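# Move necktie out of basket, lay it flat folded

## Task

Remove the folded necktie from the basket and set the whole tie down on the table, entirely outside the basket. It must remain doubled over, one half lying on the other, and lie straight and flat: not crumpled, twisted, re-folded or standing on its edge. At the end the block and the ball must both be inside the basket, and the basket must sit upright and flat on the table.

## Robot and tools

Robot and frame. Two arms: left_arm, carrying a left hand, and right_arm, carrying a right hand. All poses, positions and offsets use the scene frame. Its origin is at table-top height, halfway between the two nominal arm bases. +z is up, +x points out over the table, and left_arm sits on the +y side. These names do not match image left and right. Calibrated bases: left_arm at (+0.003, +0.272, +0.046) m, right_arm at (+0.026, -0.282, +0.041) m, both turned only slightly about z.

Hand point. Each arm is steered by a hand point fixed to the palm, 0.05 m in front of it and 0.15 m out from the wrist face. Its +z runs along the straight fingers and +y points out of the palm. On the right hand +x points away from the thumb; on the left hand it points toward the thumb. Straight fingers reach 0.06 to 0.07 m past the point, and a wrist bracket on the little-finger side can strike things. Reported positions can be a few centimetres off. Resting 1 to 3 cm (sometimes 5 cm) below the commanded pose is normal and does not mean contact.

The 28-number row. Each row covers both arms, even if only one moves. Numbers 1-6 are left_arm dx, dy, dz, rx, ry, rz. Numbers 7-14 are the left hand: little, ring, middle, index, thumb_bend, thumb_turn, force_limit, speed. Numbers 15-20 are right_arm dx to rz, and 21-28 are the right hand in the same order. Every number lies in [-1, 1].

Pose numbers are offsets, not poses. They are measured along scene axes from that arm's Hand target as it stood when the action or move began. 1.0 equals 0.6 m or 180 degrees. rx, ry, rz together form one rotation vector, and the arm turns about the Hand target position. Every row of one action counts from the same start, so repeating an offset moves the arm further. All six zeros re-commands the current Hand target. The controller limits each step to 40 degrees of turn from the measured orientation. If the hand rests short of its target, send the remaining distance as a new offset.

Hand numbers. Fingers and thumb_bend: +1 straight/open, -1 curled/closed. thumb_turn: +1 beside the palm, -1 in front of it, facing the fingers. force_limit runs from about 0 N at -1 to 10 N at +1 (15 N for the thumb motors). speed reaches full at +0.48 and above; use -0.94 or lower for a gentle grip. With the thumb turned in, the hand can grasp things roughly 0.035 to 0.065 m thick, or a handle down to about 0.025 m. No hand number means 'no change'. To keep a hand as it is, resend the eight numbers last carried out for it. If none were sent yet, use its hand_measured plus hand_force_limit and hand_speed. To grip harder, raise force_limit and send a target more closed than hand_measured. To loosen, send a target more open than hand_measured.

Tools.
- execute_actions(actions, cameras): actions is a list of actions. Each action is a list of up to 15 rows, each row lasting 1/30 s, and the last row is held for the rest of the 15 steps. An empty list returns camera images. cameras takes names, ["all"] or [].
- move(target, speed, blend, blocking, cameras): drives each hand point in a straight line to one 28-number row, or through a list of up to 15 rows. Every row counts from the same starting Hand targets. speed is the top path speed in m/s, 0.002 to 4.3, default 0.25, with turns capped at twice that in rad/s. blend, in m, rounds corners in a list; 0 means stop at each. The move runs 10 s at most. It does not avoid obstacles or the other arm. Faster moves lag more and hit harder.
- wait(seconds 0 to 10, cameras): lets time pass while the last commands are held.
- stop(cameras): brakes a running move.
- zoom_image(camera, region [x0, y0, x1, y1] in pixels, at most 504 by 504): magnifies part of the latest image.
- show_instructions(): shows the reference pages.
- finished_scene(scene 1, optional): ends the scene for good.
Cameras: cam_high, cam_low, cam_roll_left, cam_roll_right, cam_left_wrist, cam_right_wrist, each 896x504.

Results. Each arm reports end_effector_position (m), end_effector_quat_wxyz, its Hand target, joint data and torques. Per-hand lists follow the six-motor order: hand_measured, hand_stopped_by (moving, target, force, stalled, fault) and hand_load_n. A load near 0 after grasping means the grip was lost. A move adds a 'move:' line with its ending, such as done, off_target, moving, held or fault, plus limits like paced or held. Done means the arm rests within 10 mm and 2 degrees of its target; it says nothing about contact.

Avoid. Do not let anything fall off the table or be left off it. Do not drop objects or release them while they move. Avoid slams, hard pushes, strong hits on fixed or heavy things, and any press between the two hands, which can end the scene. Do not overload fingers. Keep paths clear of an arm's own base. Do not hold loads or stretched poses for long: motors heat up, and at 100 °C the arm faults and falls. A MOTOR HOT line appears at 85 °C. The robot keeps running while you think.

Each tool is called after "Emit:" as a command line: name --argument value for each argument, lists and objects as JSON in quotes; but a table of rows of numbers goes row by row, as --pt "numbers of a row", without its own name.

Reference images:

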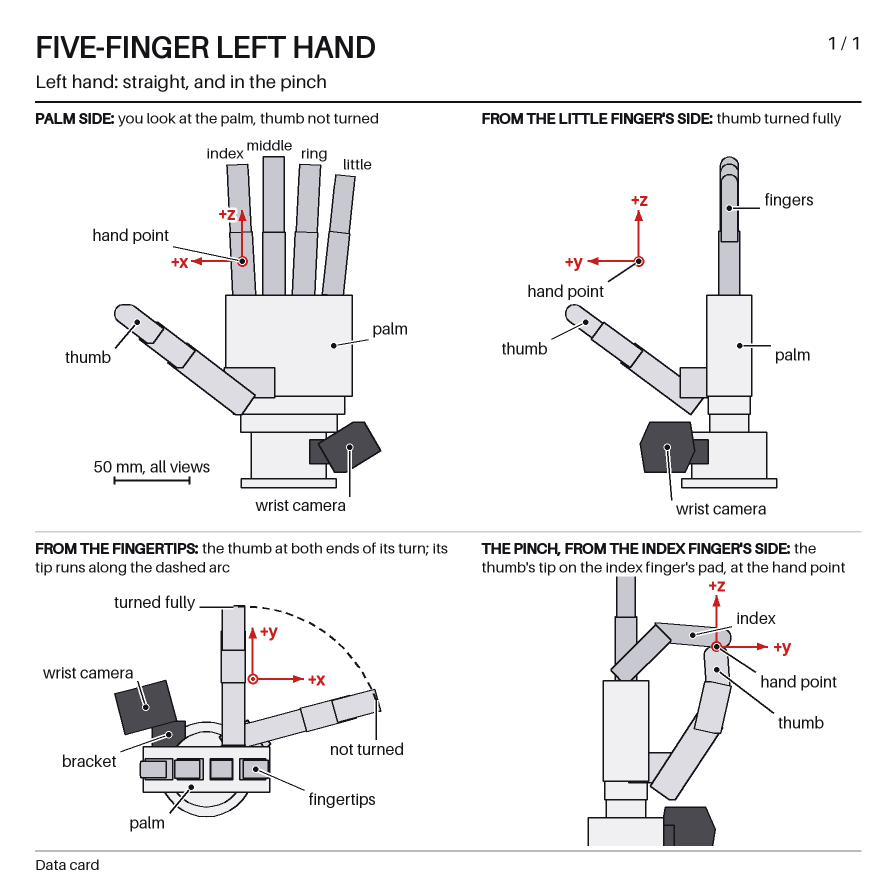

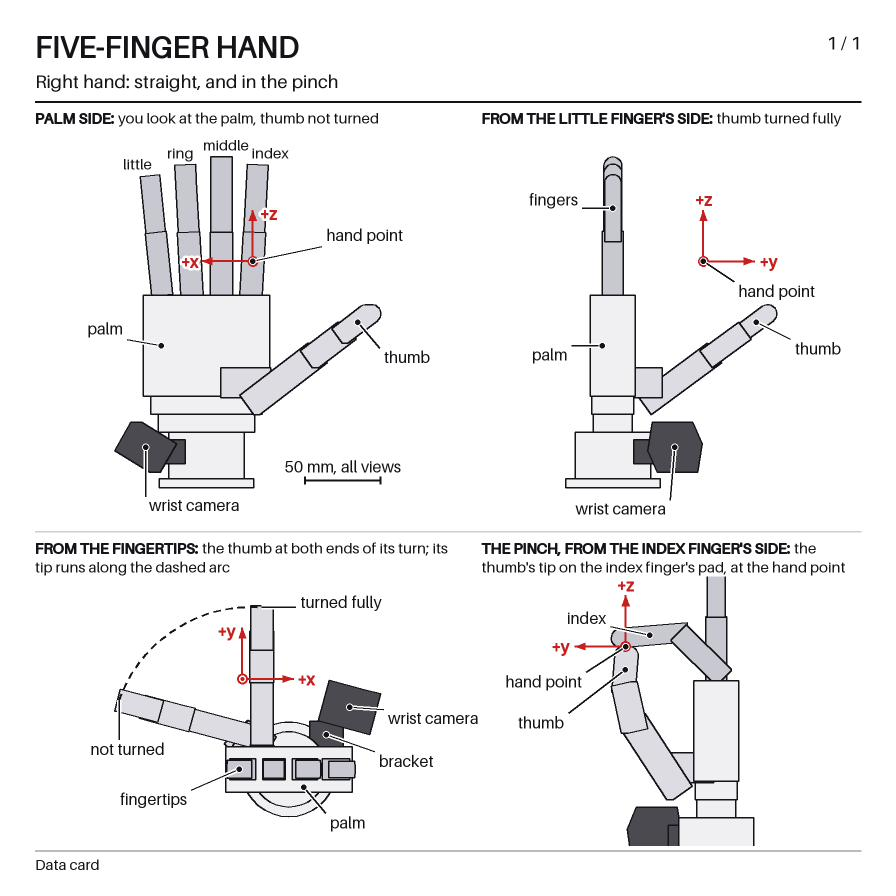

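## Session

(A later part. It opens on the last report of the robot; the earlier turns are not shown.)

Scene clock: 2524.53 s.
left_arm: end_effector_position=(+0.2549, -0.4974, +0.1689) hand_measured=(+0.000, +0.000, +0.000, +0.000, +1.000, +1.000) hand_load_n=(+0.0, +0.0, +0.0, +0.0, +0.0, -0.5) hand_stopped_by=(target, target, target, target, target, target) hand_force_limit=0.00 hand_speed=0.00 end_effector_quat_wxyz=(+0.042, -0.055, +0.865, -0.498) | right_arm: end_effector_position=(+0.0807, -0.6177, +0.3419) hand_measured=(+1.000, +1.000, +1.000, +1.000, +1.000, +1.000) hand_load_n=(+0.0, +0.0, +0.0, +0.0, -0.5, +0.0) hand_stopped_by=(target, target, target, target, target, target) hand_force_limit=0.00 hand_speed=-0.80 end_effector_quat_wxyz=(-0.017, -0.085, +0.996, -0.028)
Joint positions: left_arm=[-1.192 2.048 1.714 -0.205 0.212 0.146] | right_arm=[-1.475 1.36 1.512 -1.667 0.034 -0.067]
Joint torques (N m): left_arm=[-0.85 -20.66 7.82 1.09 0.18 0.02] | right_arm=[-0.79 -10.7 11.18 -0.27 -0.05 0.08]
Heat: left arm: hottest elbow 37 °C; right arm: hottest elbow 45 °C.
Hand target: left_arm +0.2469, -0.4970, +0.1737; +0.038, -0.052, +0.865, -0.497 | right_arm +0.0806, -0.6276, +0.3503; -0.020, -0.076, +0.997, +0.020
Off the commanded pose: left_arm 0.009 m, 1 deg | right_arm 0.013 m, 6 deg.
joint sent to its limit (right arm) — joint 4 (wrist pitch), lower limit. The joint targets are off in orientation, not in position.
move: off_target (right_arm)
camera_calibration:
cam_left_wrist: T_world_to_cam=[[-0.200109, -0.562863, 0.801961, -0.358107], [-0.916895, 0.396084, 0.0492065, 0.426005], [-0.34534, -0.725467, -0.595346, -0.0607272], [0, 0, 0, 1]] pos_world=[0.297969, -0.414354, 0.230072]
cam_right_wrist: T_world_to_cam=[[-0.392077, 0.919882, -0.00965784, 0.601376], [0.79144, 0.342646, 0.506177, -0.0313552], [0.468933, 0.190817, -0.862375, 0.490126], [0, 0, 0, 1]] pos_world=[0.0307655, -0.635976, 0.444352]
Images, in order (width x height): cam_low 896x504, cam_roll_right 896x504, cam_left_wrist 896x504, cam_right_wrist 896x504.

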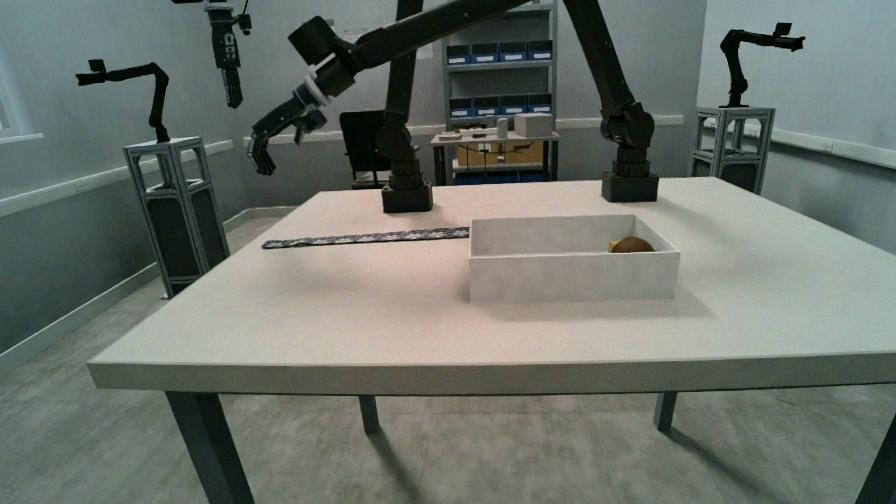

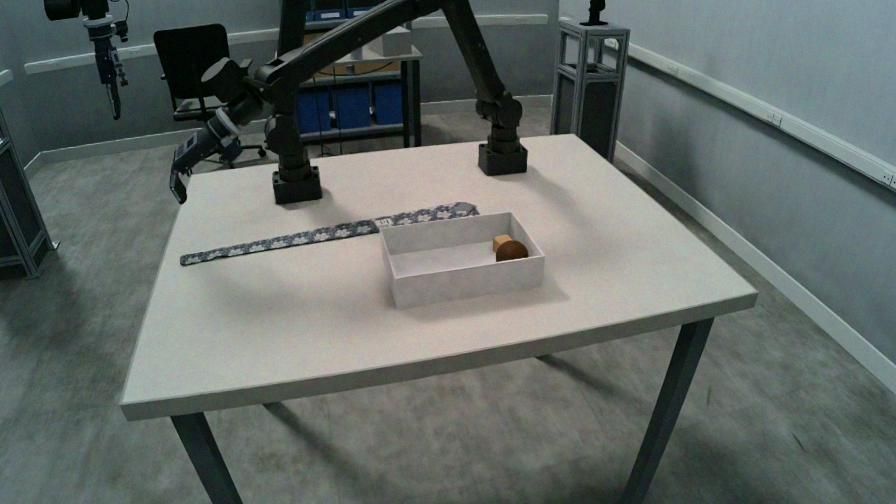

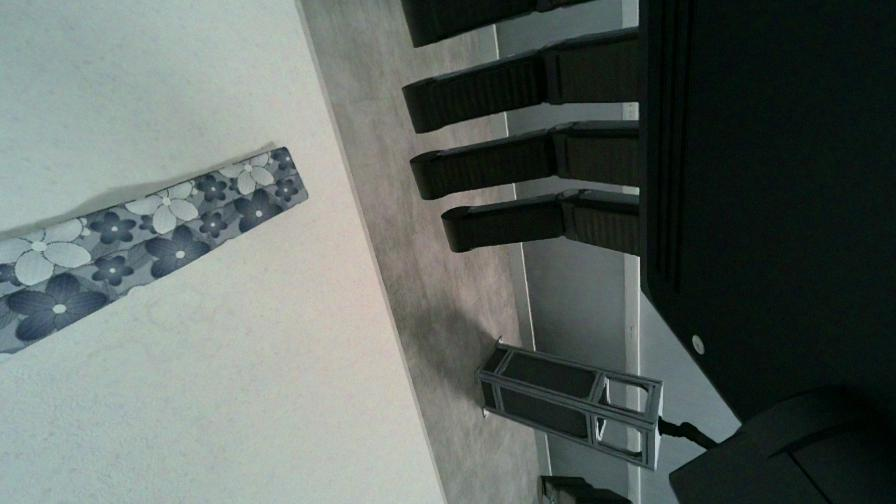

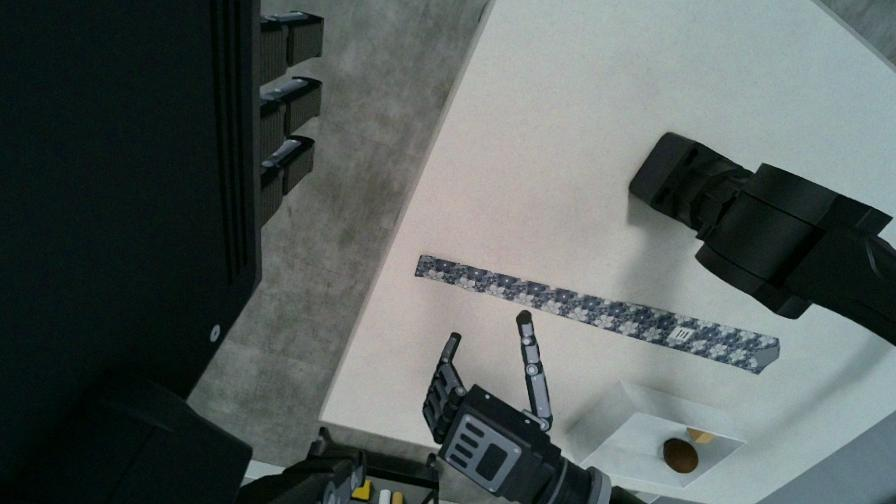

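Emit:
move --pt "-0.02 0.7 0.127 0.083 0 0 1 1 1 1 1 1 0 0 0 0 0 0 0 0 1 1 1 1 1 1 0 -0.8" --speed 0.3 --cameras '[]'

Emit:
move --pt "-0.028 0.3 0 0 0 0 1 1 1 1 1 1 0 0 0 0 0 0 0 0 1 1 1 1 1 1 0 -0.8" --speed 0.25 --cameras '["cam_left_wrist"]'

Emit:
zoom_image --camera "cam_left_wrist" --region '[150, 50, 500, 260]'

Scene clock: 2534.50 s.
left_arm: end_effector_position=(+0.2325, -0.0826, +0.2514) hand_measured=(+1.000, +1.000, +1.000, +1.000, +1.000, +1.000) hand_load_n=(+0.0, +0.0, +0.0, +0.0, +0.0, -0.5) hand_stopped_by=(target, target, target, target, target, target) hand_force_limit=0.00 hand_speed=0.00 end_effector_quat_wxyz=(+0.044, -0.045, +0.921, -0.384) | right_arm: end_effector_position=(+0.0807, -0.6177, +0.3419) hand_measured=(+1.000, +1.000, +1.000, +1.000, +1.000, +1.000) hand_load_n=(+0.0, +0.0, +0.0, +0.0, +0.0, +0.0) hand_stopped_by=(target, target, target, target, target, target) hand_force_limit=0.00 hand_speed=-0.80 end_effector_quat_wxyz=(-0.017, -0.085, +0.996, -0.028)
Joint positions: left_arm=[-0.831 1.144 0.983 -0.71 0.409 0.507] | right_arm=[-1.475 1.36 1.512 -1.667 0.034 -0.067]
Joint torques (N m): left_arm=[0.85 -7.06 7.9 0.69 0.37 0.12] | right_arm=[-0.73 -10.58 11.1 -0.35 -0.08 0.03]
Heat: left arm: hottest elbow 37 °C; right arm: hottest elbow 45 °C.
Hand target: left_arm +0.2349, -0.0770, +0.2500; +0.045, -0.047, +0.922, -0.381 | right_arm +0.0806, -0.6276, +0.3503; -0.020, -0.076, +0.997, +0.020
Off the commanded pose: left_arm 0.006 m, 0 deg | right_arm 0.013 m, 6 deg.
joint sent to its limit (right arm) — joint 4 (wrist pitch), lower limit. The joint targets are off in orientation, not in position.
move: off_target (right_arm)
No camera images: "cameras" was empty.

Scene clock: 2536.43 s.
left_arm: end_effector_position=(+0.2141, +0.1002, +0.2475) hand_measured=(+1.000, +1.000, +1.000, +1.000, +1.000, +1.000) hand_load_n=(+0.0, +0.0, +0.0, +0.0, +0.0, +0.0) hand_stopped_by=(target, target, target, target, target, target) hand_force_limit=0.00 hand_speed=0.00 end_effector_quat_wxyz=(+0.043, -0.044, +0.922, -0.381) | right_arm: end_effector_position=(+0.0807, -0.6177, +0.3419) hand_measured=(+1.000, +1.000, +1.000, +1.000, +1.000, +1.000) hand_load_n=(+0.0, +0.0, +0.0, +0.0, +0.0, +0.0) hand_stopped_by=(target, target, target, target, target, target) hand_force_limit=0.00 hand_speed=-0.80 end_effector_quat_wxyz=(-0.017, -0.085, +0.996, -0.028)
Joint positions: left_arm=[-0.336 0.847 0.821 -1.111 0.68 1] | right_arm=[-1.475 1.36 1.512 -1.667 0.034 -0.067]
Joint torques (N m): left_arm=[1.03 -1.61 8.75 0.38 0.63 0.13] | right_arm=[-0.85 -10.58 11.15 -0.28 -0.06 0]
Heat: left arm: hottest elbow 37 °C; right arm: hottest elbow 45 °C.
Hand target: left_arm +0.2181, +0.1030, +0.2499; +0.045, -0.047, +0.922, -0.381 | right_arm +0.0806, -0.6276, +0.3503; -0.020, -0.076, +0.997, +0.020
Off the commanded pose: left_arm 0.006 m, 0 deg | right_arm 0.013 m, 6 deg.
joint sent to its limit (right arm) — joint 4 (wrist pitch), lower limit. The joint targets are off in orientation, not in position.
move: off_target (right_arm)
camera_calibration:
cam_left_wrist: T_world_to_cam=[[-0.207297, -0.747391, 0.631217, -0.0307029], [-0.910296, 0.383696, 0.155366, 0.121603], [-0.358315, -0.542387, -0.759886, 0.430655], [0, 0, 0, 1]] pos_world=[0.25864, 0.163976, 0.327736]
Images, in order (width x height): cam_left_wrist 896x504.

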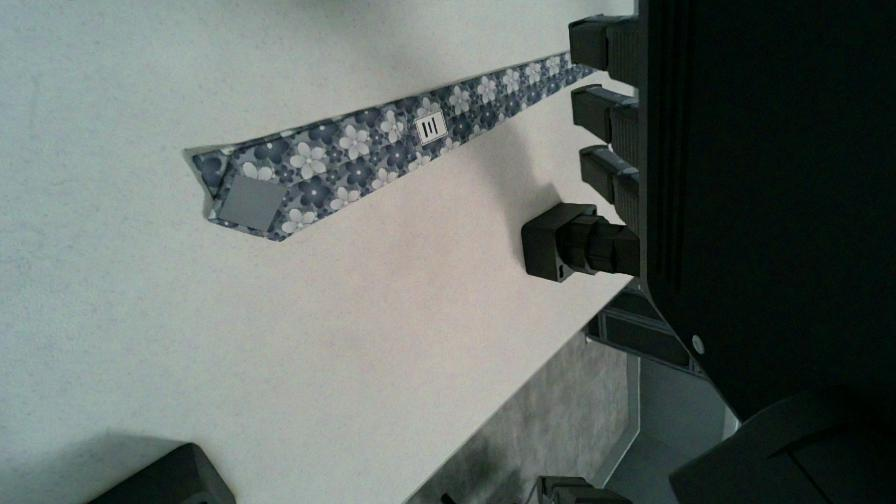

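Scaled by 1.440 from the camera's 896x504 image, which has a finer 1280x720 frame.

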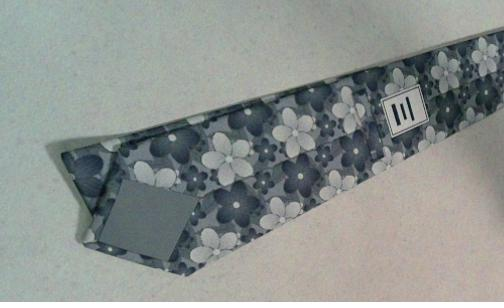

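Emit:
move --pt "-0.027 0.0 -0.33 0 0 0 1 1 1 1 1 1 0 0 0 0 0 0 0 0 1 1 1 1 1 1 0 -0.8" --pt "-0.027 0.0 -0.43 0 0 0 1 1 1 1 1 1 0 0 0 0 0 0 0 0 1 1 1 1 1 1 0 -0.8" --pt "-0.027 0.067 -0.43 0 0 0 1 1 1 1 1 1 0 0 0 0 0 0 0 0 1 1 1 1 1 1 0 -0.8" --speed '[0.2,0.06,0.05]' --cameras '["cam_left_wrist"]'

Emit:
move --pt "0 0 0.2 0 0 0 1 1 1 1 1 1 0 0 0 0 0 0 0 0 1 1 1 1 1 1 0 -0.8" --pt "0 0 0.42 0 0 0 1 1 1 1 1 1 0 0 0 0 0 0 0 0 1 1 1 1 1 1 0 -0.8" --speed '[0.1,0.25]' --cameras '["cam_left_wrist","cam_low","cam_right_wrist","cam_roll_right"]'

Emit:
zoom_image --camera "cam_left_wrist" --region '[150, 50, 500, 260]'

Emit:
zoom_image --camera "cam_low" --region '[240, 190, 440, 260]'

Emit:
zoom_image --camera "cam_roll_right" --region '[160, 190, 360, 290]'

Emit:
zoom_image --camera "cam_right_wrist" --region '[400, 220, 800, 400]'

Scene clock: 2554.90 s.
left_arm: end_effector_position=(+0.2087, +0.1292, +0.0029) hand_measured=(+1.000, +1.000, +1.000, +1.000, +1.000, +1.000) hand_load_n=(+0.0, +0.0, +1.0, +0.0, +0.0, +0.0) hand_stopped_by=(target, target, target, target, target, target) hand_force_limit=0.00 hand_speed=0.00 end_effector_quat_wxyz=(+0.054, -0.032, +0.913, -0.403) | right_arm: end_effector_position=(+0.0807, -0.6177, +0.3419) hand_measured=(+1.000, +1.000, +1.000, +1.000, +1.000, +1.000) hand_load_n=(+0.0, +0.0, +0.5, +0.0, +0.0, +0.0) hand_stopped_by=(target, target, target, target, target, target) hand_force_limit=0.00 hand_speed=-0.80 end_effector_quat_wxyz=(-0.017, -0.085, +0.996, -0.028)
Joint positions: left_arm=[-0.188 1.244 0.306 -0.277 0.775 1.183] | right_arm=[-1.475 1.36 1.512 -1.667 0.034 -0.067]
Joint torques (N m): left_arm=[1.73 -2.43 4.49 -0.38 -0.8 0.2] | right_arm=[-1.9 -10.99 11.33 -0.1 -0.05 0.05]
Heat: left arm: hottest elbow 37 °C; right arm: hottest elbow 45 °C.
Hand target: left_arm +0.2020, +0.1432, -0.0081; +0.045, -0.047, +0.922, -0.381 | right_arm +0.0806, -0.6276, +0.3503; -0.020, -0.076, +0.997, +0.020
Off the commanded pose: left_arm 0.019 m, 3 deg | right_arm 0.013 m, 6 deg.
joint sent to its limit (right arm) — joint 4 (wrist pitch), lower limit. The joint targets are off in orientation, not in position.
move: off_target (left_arm, right_arm)
camera_calibration:
cam_left_wrist: T_world_to_cam=[[-0.239051, -0.715698, 0.656225, 0.146747], [-0.908747, 0.403002, 0.108486, 0.140832], [-0.342102, -0.570408, -0.746726, 0.258791], [0, 0, 0, 1]] pos_world=[0.251594, 0.195887, 0.0816689]
Images, in order (width x height): cam_left_wrist 896x504.

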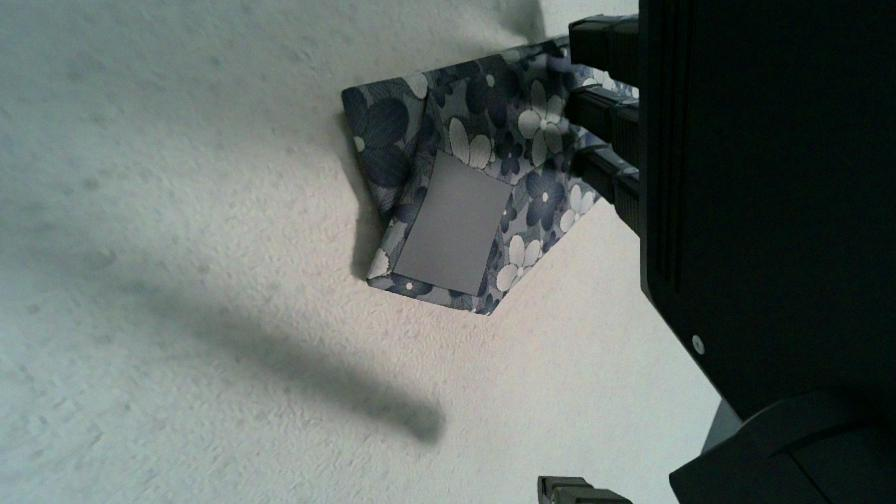

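Scene clock: 2558.17 s.
left_arm: end_effector_position=(+0.1886, +0.1418, +0.2235) hand_measured=(+1.000, +1.000, +1.000, +1.000, +1.000, +1.000) hand_load_n=(+0.0, +0.0, +0.0, +0.0, +0.0, -0.5) hand_stopped_by=(target, target, target, target, target, target) hand_force_limit=0.00 hand_speed=0.00 end_effector_quat_wxyz=(+0.021, -0.052, +0.925, -0.376) | right_arm: end_effector_position=(+0.0807, -0.6177, +0.3419) hand_measured=(+1.000, +1.000, +1.000, +1.000, +1.000, +1.000) hand_load_n=(+0.0, +0.0, +0.0, +0.0, -0.5, +0.0) hand_stopped_by=(target, target, target, target, target, target) hand_force_limit=0.00 hand_speed=-0.80 end_effector_quat_wxyz=(-0.017, -0.085, +0.996, -0.028)
Joint positions: left_arm=[-0.179 0.805 0.751 -1.257 0.736 1.193] | right_arm=[-1.475 1.36 1.512 -1.667 0.034 -0.067]
Joint torques (N m): left_arm=[0.85 -1.49 11.32 0.05 0.68 0.14] | right_arm=[-0.26 -10.29 11.25 -0.16 0 0.05]
Heat: left arm: hottest elbow 37 °C; right arm: hottest elbow 45 °C.
Hand target: left_arm +0.2020, +0.1432, +0.2439; +0.045, -0.047, +0.922, -0.381 | right_arm +0.0806, -0.6276, +0.3503; -0.020, -0.076, +0.997, +0.020
Off the commanded pose: left_arm 0.024 m, 3 deg | right_arm 0.013 m, 6 deg.
joint sent to its limit (right arm) — joint 4 (wrist pitch), lower limit. The joint targets are off in orientation, not in position.
move: off_target (left_arm, right_arm)
camera_calibration:
cam_left_wrist: T_world_to_cam=[[-0.177066, -0.753182, 0.633533, 0.00493004], [-0.901767, 0.382035, 0.202151, 0.0742668], [-0.394288, -0.535505, -0.746841, 0.428856], [0, 0, 0, 1]] pos_world=[0.236937, 0.204995, 0.302151]
cam_right_wrist: T_world_to_cam=[[-0.392077, 0.919882, -0.00965784, 0.601376], [0.79144, 0.342646, 0.506177, -0.0313552], [0.468933, 0.190817, -0.862375, 0.490126], [0, 0, 0, 1]] pos_world=[0.0307655, -0.635976, 0.444352]
Images, in order (width x height): cam_low 896x504, cam_roll_right 896x504, cam_left_wrist 896x504, cam_right_wrist 896x504.

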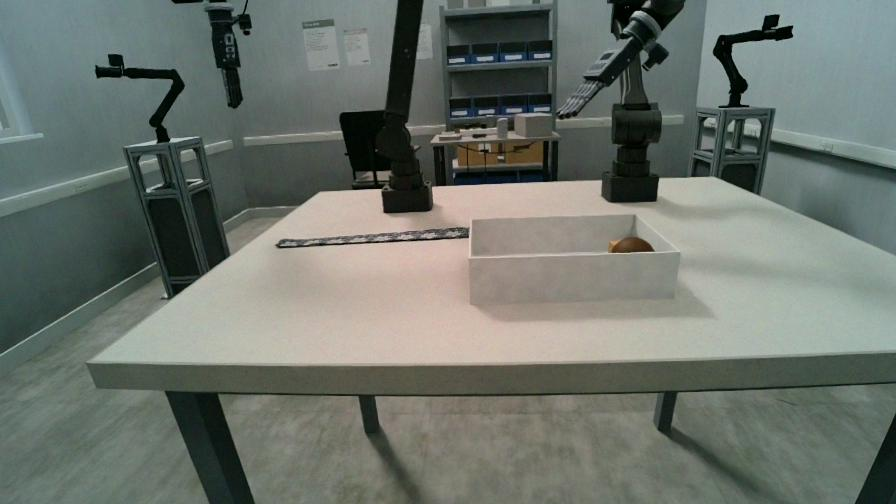

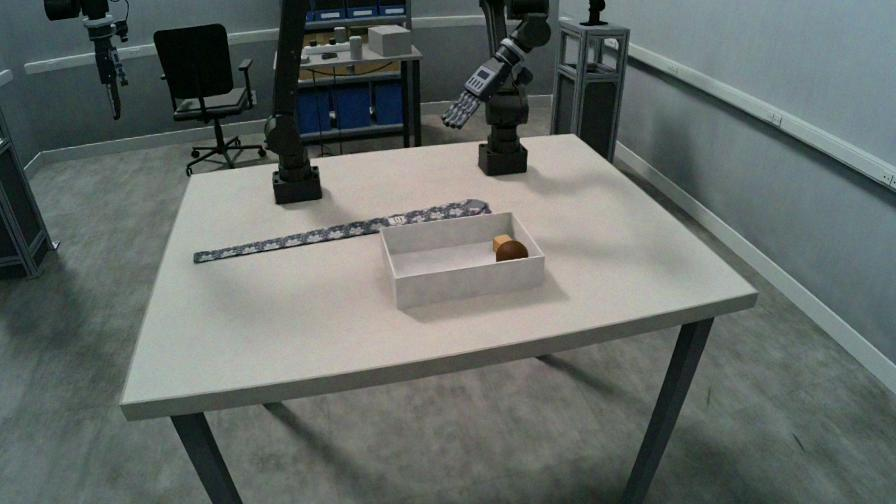

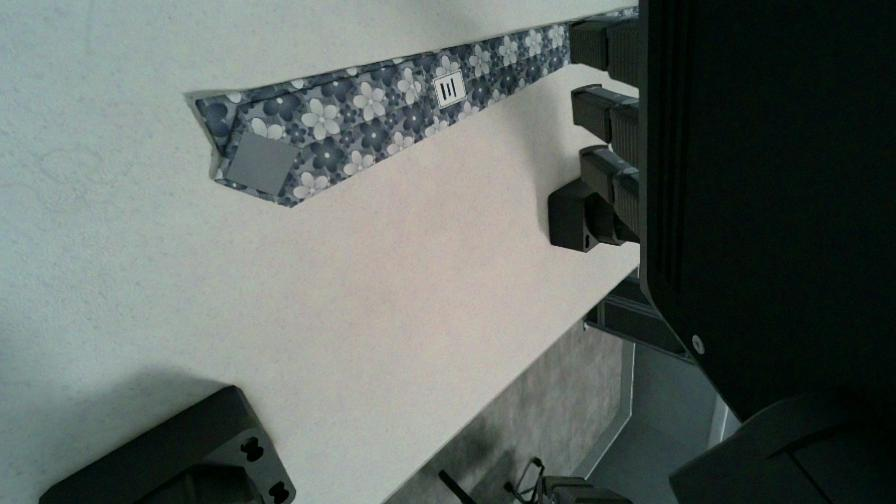

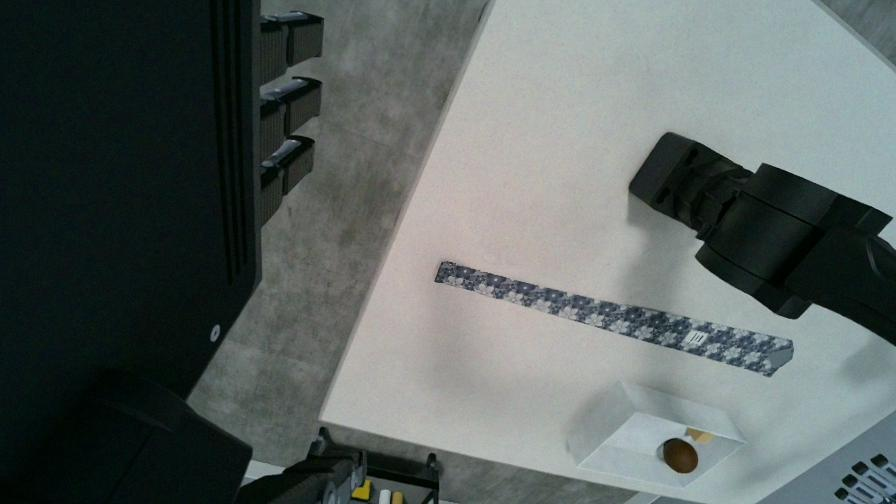

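Scaled by 1.440 from the camera's 896x504 image, which has a finer 1280x720 frame.

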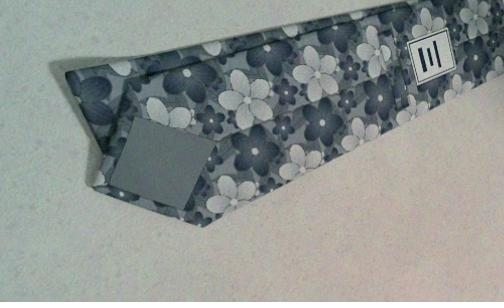

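Scaled by 2.520 from the camera's 896x504 image, which has a finer 1280x720 frame.

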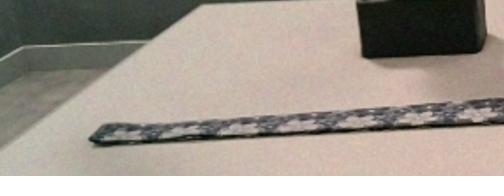

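Scaled by 2.520 from the camera's 896x504 image, which has a finer 1280x720 frame.

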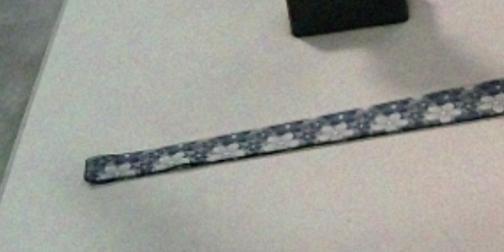

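Scaled by 1.260 from the camera's 896x504 image, which has a finer 1280x720 frame.

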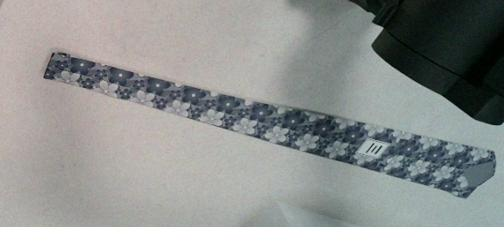

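Emit:
execute_actions --actions '[]'

Scene clock: 2567.10 s.
left_arm: end_effector_position=(+0.1886, +0.1419, +0.2235) hand_measured=(+1.000, +1.000, +1.000, +1.000, +1.000, +1.000) hand_load_n=(+0.0, -0.5, +0.0, +0.0, +0.0, +0.0) hand_stopped_by=(target, target, target, target, target, target) hand_force_limit=0.00 hand_speed=0.00 end_effector_quat_wxyz=(+0.021, -0.052, +0.925, -0.376) | right_arm: end_effector_position=(+0.0807, -0.6177, +0.3419) hand_measured=(+1.000, +1.000, +1.000, +1.000, +1.000, +1.000) hand_load_n=(+0.0, +0.0, +0.0, +0.0, +0.0, +0.0) hand_stopped_by=(target, target, target, target, target, target) hand_force_limit=0.00 hand_speed=-0.80 end_effector_quat_wxyz=(-0.017, -0.085, +0.996, -0.028)
Joint positions: left_arm=[-0.179 0.805 0.751 -1.257 0.736 1.194] | right_arm=[-1.475 1.36 1.512 -1.667 0.034 -0.067]
Joint velocities: within noise
Joint torques (N m): left_arm=[1.03 -1.79 11.28 0.09 0.67 0.11] | right_arm=[-0.79 -10.05 11.07 0.01 -0.02 -0.01]
Motor temperatures (°C): left_arm=[20 30 37 21 24 22] | right_arm=[24 25 45 24 22 21]
Heat: left arm: hottest elbow 37 °C; right arm: hottest elbow 45 °C.
Hand target: left_arm +0.2020, +0.1432, +0.2439; +0.045, -0.047, +0.922, -0.381 | right_arm +0.0806, -0.6276, +0.3503; -0.020, -0.076, +0.997, +0.020
Off the commanded pose: left_arm 0.024 m, 3 deg | right_arm 0.013 m, 6 deg.
camera_calibration:
cam_left_wrist: T_world_to_cam=[[-0.177849, -0.753088, 0.633426, 0.00514693], [-0.901617, 0.382609, 0.201738, 0.0743286], [-0.39428, -0.535228, -0.747043, 0.428899], [0, 0, 0, 1]] pos_world=[0.237038, 0.204996, 0.302151]
cam_right_wrist: T_world_to_cam=[[-0.392077, 0.919882, -0.00965784, 0.601376], [0.79144, 0.342646, 0.506177, -0.0313552], [0.468933, 0.190817, -0.862375, 0.490126], [0, 0, 0, 1]] pos_world=[0.0307655, -0.635976, 0.444352]

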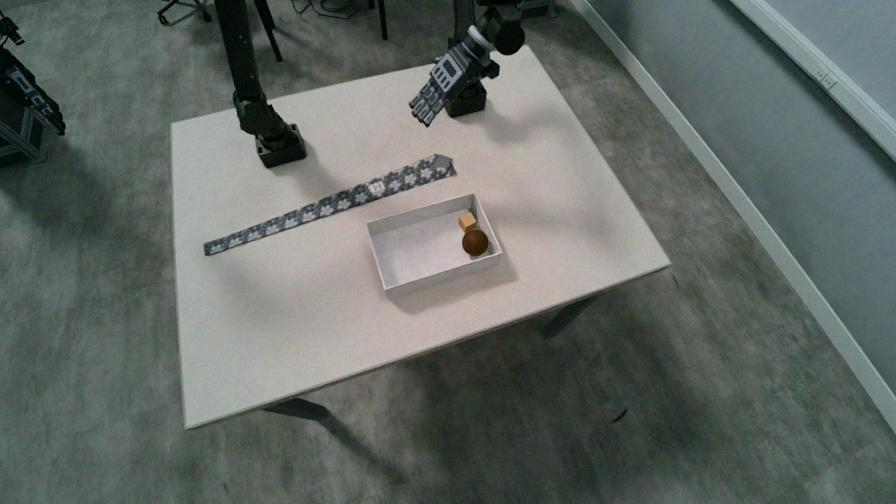

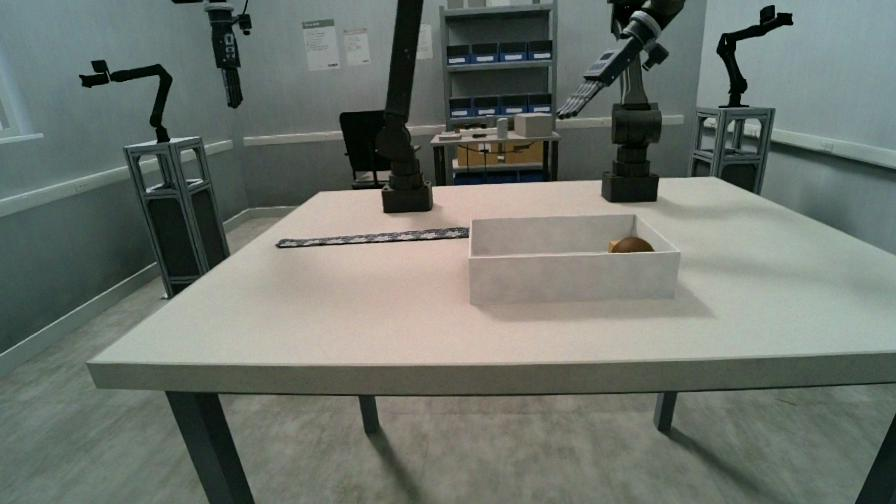

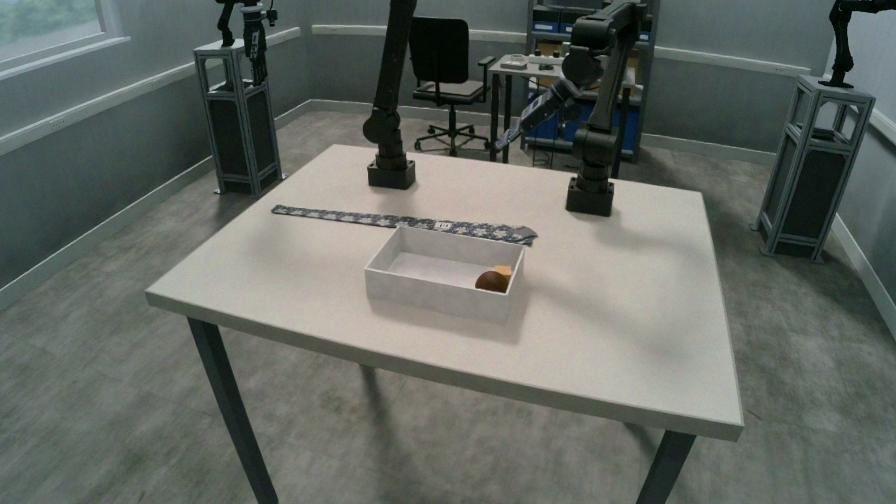

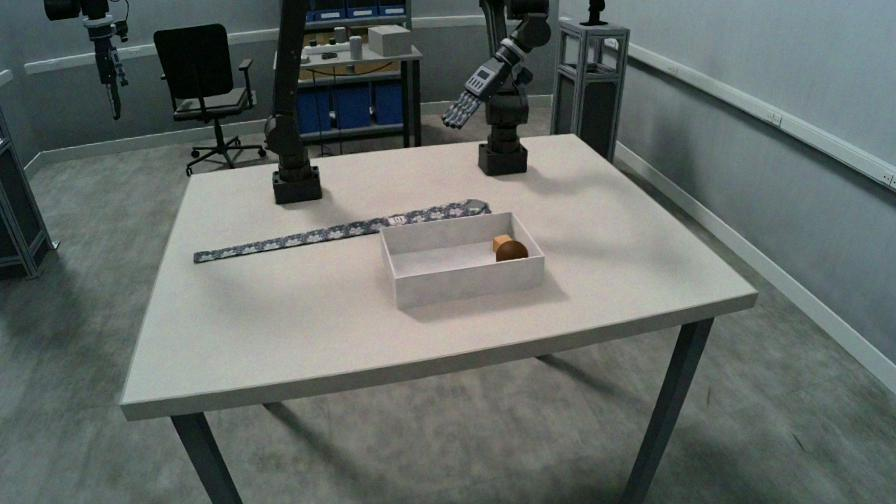

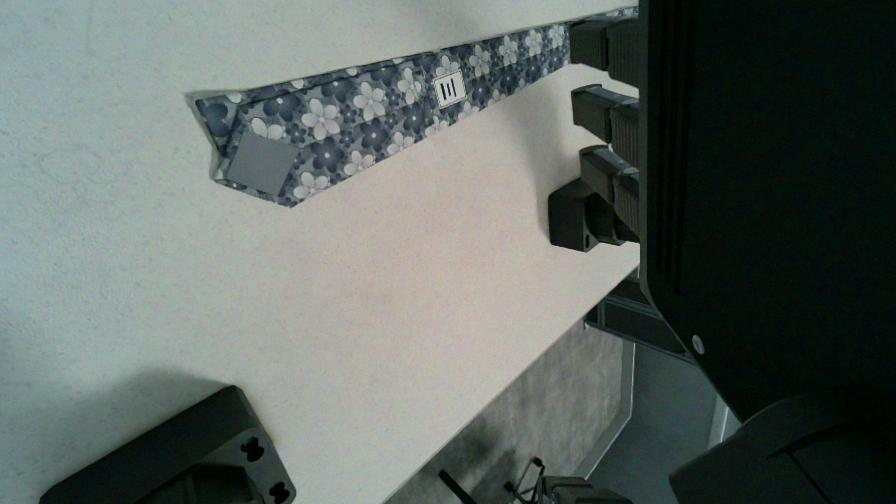

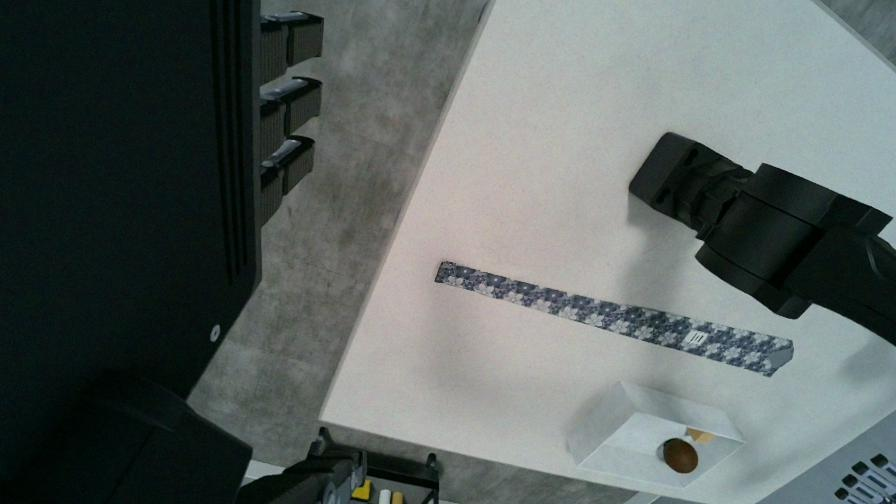

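Emit:
finished_scene

The scene is finished: the task was done.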